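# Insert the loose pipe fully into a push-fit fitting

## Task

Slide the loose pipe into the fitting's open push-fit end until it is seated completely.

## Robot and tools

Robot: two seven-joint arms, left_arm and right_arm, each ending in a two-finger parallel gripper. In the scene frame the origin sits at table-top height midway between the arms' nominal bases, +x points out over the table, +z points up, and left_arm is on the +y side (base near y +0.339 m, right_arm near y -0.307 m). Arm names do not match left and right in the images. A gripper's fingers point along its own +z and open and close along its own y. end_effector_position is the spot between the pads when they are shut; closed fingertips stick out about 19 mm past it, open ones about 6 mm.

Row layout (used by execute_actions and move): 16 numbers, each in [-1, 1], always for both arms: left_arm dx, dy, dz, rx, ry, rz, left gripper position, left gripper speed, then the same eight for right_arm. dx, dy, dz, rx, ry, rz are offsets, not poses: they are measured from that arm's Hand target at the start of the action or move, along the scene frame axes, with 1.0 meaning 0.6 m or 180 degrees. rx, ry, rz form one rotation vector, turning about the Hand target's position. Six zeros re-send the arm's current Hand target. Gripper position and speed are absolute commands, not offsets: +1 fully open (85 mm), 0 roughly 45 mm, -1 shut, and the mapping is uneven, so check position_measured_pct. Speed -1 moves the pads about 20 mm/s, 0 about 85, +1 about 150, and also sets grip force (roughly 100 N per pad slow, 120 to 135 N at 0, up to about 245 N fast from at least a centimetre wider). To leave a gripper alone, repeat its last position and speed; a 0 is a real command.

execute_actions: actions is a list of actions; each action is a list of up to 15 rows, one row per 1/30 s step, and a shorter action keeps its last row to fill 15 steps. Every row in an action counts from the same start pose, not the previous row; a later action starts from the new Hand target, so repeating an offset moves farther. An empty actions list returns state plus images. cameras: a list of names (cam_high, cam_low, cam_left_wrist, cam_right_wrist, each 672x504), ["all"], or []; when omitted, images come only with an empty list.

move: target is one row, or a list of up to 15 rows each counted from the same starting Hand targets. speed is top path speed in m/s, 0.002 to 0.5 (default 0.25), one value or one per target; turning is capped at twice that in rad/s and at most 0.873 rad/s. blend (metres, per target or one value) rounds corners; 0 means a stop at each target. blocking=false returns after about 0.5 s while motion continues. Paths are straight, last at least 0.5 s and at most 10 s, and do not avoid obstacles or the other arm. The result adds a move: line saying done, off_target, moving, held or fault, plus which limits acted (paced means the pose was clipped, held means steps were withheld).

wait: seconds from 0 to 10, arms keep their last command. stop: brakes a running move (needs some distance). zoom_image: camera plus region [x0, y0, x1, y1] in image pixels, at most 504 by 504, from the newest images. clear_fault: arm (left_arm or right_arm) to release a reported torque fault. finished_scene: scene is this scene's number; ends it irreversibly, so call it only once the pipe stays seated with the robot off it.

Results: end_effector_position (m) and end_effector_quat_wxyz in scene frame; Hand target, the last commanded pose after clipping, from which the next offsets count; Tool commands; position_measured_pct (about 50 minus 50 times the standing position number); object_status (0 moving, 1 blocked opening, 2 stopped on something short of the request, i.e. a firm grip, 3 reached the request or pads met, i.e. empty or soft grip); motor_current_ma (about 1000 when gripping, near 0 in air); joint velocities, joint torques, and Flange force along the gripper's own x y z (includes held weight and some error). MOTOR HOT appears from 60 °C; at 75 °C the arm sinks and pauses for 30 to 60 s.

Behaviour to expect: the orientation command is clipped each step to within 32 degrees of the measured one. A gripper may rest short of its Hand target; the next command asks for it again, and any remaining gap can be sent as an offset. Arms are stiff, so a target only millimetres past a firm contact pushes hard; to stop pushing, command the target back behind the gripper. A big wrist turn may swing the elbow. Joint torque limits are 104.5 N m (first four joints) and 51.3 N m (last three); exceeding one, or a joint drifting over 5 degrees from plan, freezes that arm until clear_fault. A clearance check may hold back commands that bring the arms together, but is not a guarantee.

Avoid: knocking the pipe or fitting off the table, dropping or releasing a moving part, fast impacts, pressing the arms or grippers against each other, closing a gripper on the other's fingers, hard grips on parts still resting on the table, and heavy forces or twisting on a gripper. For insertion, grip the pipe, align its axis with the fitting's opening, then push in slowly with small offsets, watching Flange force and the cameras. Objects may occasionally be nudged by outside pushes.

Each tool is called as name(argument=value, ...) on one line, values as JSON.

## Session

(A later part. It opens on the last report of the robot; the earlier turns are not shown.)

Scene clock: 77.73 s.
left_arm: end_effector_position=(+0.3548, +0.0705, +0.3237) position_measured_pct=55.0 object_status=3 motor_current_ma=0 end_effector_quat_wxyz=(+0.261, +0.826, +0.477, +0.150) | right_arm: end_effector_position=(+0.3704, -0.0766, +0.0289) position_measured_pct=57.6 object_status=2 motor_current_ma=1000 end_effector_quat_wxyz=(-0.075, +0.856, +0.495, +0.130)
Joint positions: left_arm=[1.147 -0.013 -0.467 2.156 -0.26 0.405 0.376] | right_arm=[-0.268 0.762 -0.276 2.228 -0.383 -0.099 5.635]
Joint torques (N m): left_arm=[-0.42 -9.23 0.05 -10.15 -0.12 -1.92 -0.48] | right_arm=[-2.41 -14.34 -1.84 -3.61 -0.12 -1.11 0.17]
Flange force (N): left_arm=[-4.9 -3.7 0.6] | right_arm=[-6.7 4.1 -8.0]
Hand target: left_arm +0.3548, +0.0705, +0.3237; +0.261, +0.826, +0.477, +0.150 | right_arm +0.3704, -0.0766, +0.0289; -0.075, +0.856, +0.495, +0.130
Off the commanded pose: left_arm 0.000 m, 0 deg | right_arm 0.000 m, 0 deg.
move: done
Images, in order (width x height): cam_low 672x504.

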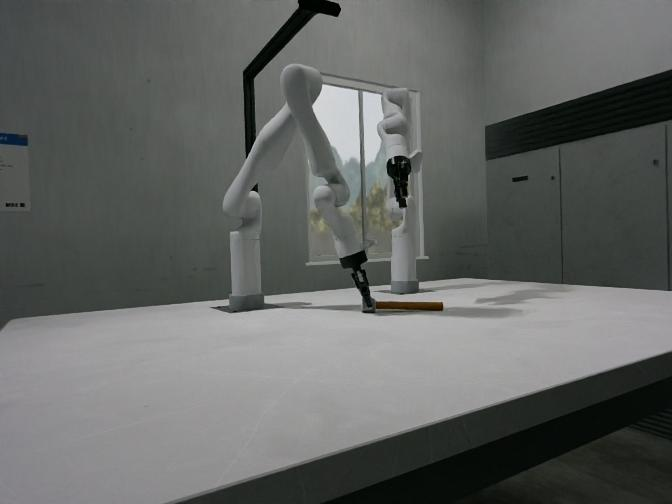

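move(target=[0, 0, 0, 0, 0, 0, -0.1, -1, 0, 0, 0.0008, -0.002, 0.00115, 0, -0.4, 1], speed=0.01, cameras=[])

Scene clock: 78.97 s.
left_arm: end_effector_position=(+0.3548, +0.0705, +0.3237) position_measured_pct=55.0 object_status=3 motor_current_ma=0 end_effector_quat_wxyz=(+0.261, +0.826, +0.477, +0.150) | right_arm: end_effector_position=(+0.3704, -0.0766, +0.0294) position_measured_pct=57.6 object_status=2 motor_current_ma=1000 end_effector_quat_wxyz=(-0.073, +0.857, +0.495, +0.127)
Joint positions: left_arm=[1.147 -0.013 -0.467 2.156 -0.26 0.405 0.376] | right_arm=[-0.281 0.758 -0.263 2.223 -0.388 -0.085 5.634]
Joint torques (N m): left_arm=[-0.44 -9.17 -0.01 -10.05 -0.12 -1.91 -0.48] | right_arm=[-2.43 -17.46 -2 -2.92 -0.03 -0.66 0.18]
Flange force (N): left_arm=[-5.0 -3.5 0.3] | right_arm=[-7.7 5.2 3.0]
Hand target: left_arm +0.3548, +0.0705, +0.3237; +0.261, +0.826, +0.477, +0.150 | right_arm +0.3704, -0.0766, +0.0294; -0.073, +0.857, +0.495, +0.127
Off the commanded pose: left_arm 0.000 m, 0 deg | right_arm 0.000 m, 0 deg.
move: done
No camera images: "cameras" was empty.

execute_actions(actions=[[[0,0,0,0,0,0,-0.1,-1,0,0,-0.0004,0,0,0,-0.4,1]],[[0,0,0,0,0,0,-0.1,-1,0,0,0,0,0,0,0.3,-1]],[[0,0,0,0,0,0,-0.1,-1,0,0,0,0,0,0,0.3,-1]]], cameras=["cam_low", "cam_right_wrist"])

Scene clock: 81.30 s.
left_arm: end_effector_position=(+0.3548, +0.0705, +0.3237) position_measured_pct=55.0 object_status=3 motor_current_ma=0 end_effector_quat_wxyz=(+0.261, +0.826, +0.477, +0.150) | right_arm: end_effector_position=(+0.3704, -0.0766, +0.0291) position_measured_pct=35.1 object_status=0 motor_current_ma=0 end_effector_quat_wxyz=(-0.073, +0.857, +0.495, +0.127)
Joint positions: left_arm=[1.147 -0.013 -0.467 2.156 -0.26 0.405 0.376] | right_arm=[-0.281 0.759 -0.263 2.223 -0.388 -0.086 5.634]
Joint torques (N m): left_arm=[-0.41 -9.18 0.14 -10.11 -0.1 -1.93 -0.52] | right_arm=[-2.19 -17.08 -2.11 -2.88 -0.12 -0.71 0.19]
Hand target: left_arm +0.3548, +0.0705, +0.3237; +0.261, +0.826, +0.477, +0.150 | right_arm +0.3704, -0.0766, +0.0291; -0.073, +0.857, +0.495, +0.127
Off the commanded pose: left_arm 0.000 m, 0 deg | right_arm 0.000 m, 0 deg.
camera_calibration:
cam_right_wrist: T_world_to_cam=[[0.874958, -0.48383, 0.0189077, -0.359992], [-0.461865, -0.845685, -0.267389, 0.168036], [0.145361, 0.225221, -0.963403, 0.143066], [0, 0, 0, 1]] pos_world=[0.371792, -0.0642907, 0.189568]
Images, in order (width x height): cam_low 672x504, cam_right_wrist 672x504.

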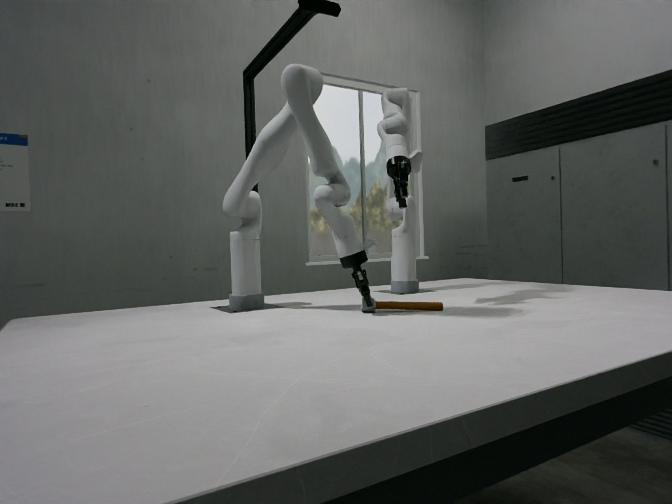

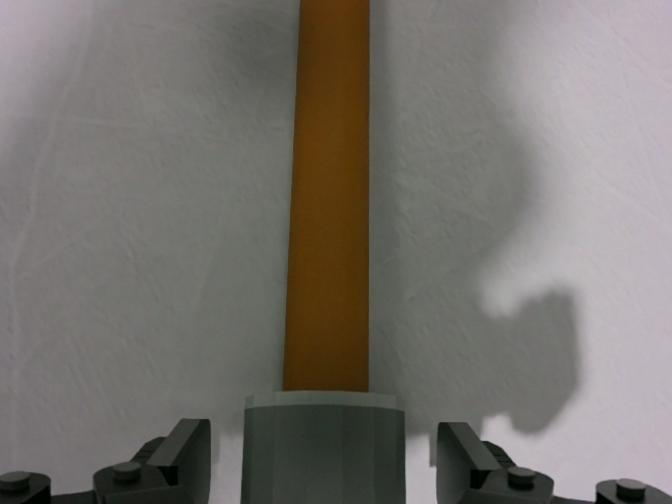

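move(target=[0, 0, 0, 0, 0, 0, -0.1, -1, -0.01, -0.02, 0.2, 0, 0, 0, 0.3, -1], speed=0.15, cameras=["all"])

zoom_image(camera="cam_low", region=[345, 280, 460, 330])

zoom_image(camera="cam_right_wrist", region=[250, 330, 420, 480])

Scene clock: 83.20 s.
left_arm: end_effector_position=(+0.3548, +0.0705, +0.3237) position_measured_pct=55.0 object_status=3 motor_current_ma=0 end_effector_quat_wxyz=(+0.261, +0.826, +0.477, +0.150) | right_arm: end_effector_position=(+0.3644, -0.0886, +0.1491) position_measured_pct=35.1 object_status=3 motor_current_ma=0 end_effector_quat_wxyz=(-0.073, +0.857, +0.495, +0.127)
Joint positions: left_arm=[1.147 -0.013 -0.467 2.156 -0.26 0.405 0.376] | right_arm=[-0.379 0.402 -0.095 2.195 -0.361 0.309 5.565]
Joint torques (N m): left_arm=[-0.43 -9.14 0.18 -10.09 -0.12 -1.95 -0.47] | right_arm=[-2.24 -14.48 -1.05 -6.02 -0.53 -0.77 0.05]
Flange force (N): left_arm=[-4.5 -3.4 0.3] | right_arm=[-5.4 6.5 2.3]
Hand target: left_arm +0.3548, +0.0705, +0.3237; +0.261, +0.826, +0.477, +0.150 | right_arm +0.3644, -0.0886, +0.1491; -0.073, +0.857, +0.495, +0.127
Off the commanded pose: left_arm 0.000 m, 0 deg | right_arm 0.000 m, 0 deg.
move: done
camera_calibration:
cam_left_wrist: T_world_to_cam=[[0.730294, -0.39655, 0.556255, -0.408761], [-0.502092, -0.863722, 0.0434435, 0.272458], [0.463222, -0.311018, -0.829875, 0.279924], [0, 0, 0, 1]] pos_world=[0.305648, 0.160295, 0.447841]
cam_right_wrist: T_world_to_cam=[[0.87493, -0.483884, 0.0188, -0.362778], [-0.461948, -0.845653, -0.267347, 0.187224], [0.145263, 0.225225, -0.963417, 0.26229], [0, 0, 0, 1]] pos_world=[0.365792, -0.0762905, 0.309569]

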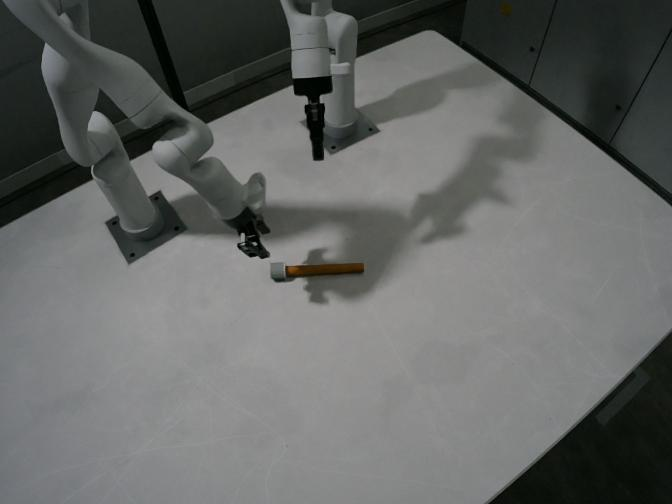

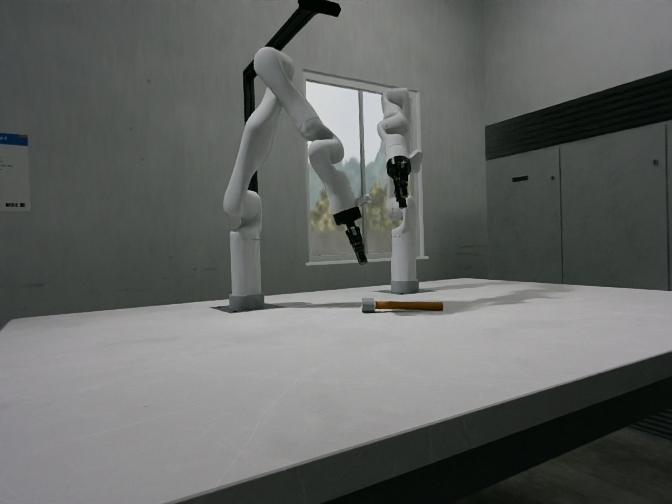

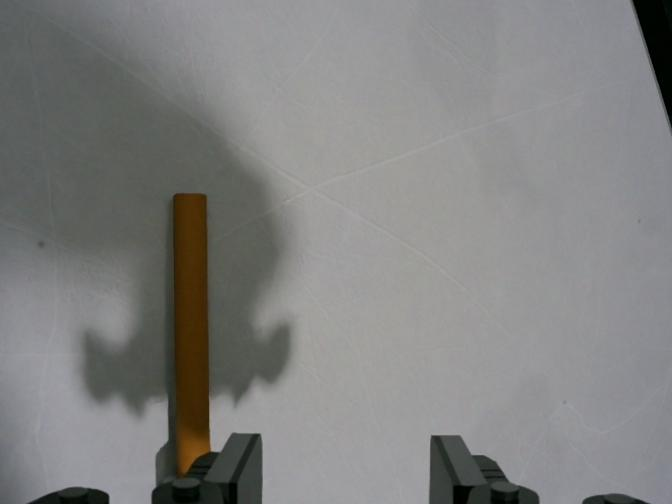

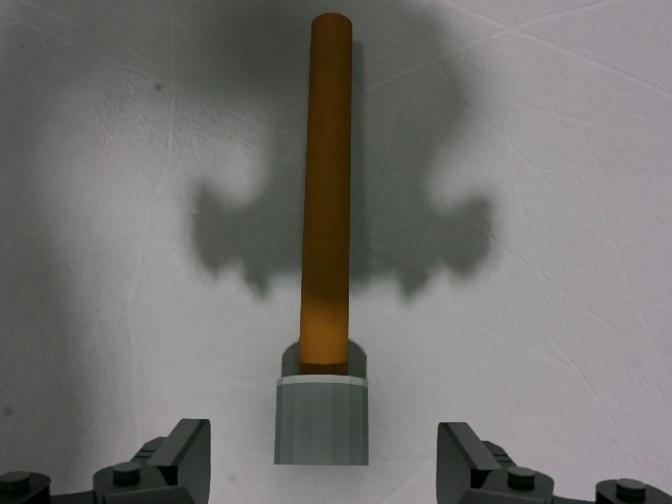

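Scaled by 4.383 from the camera's 672x504 image, which has a finer 960x720 frame.

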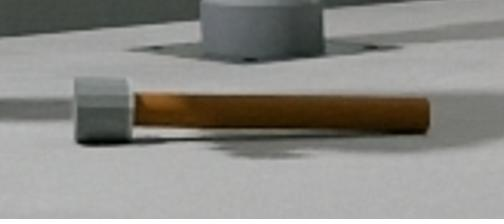

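Scaled by 2.965.

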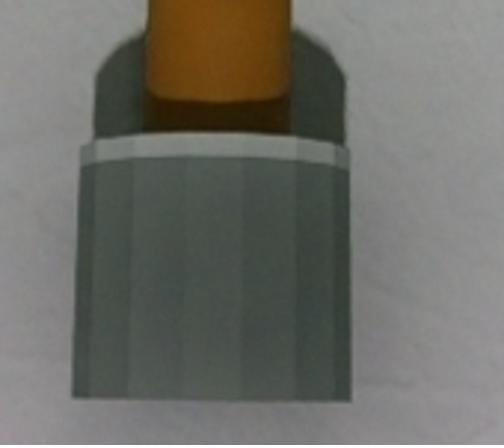

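finished_scene(scene=2)

The scene is finished: the task was done.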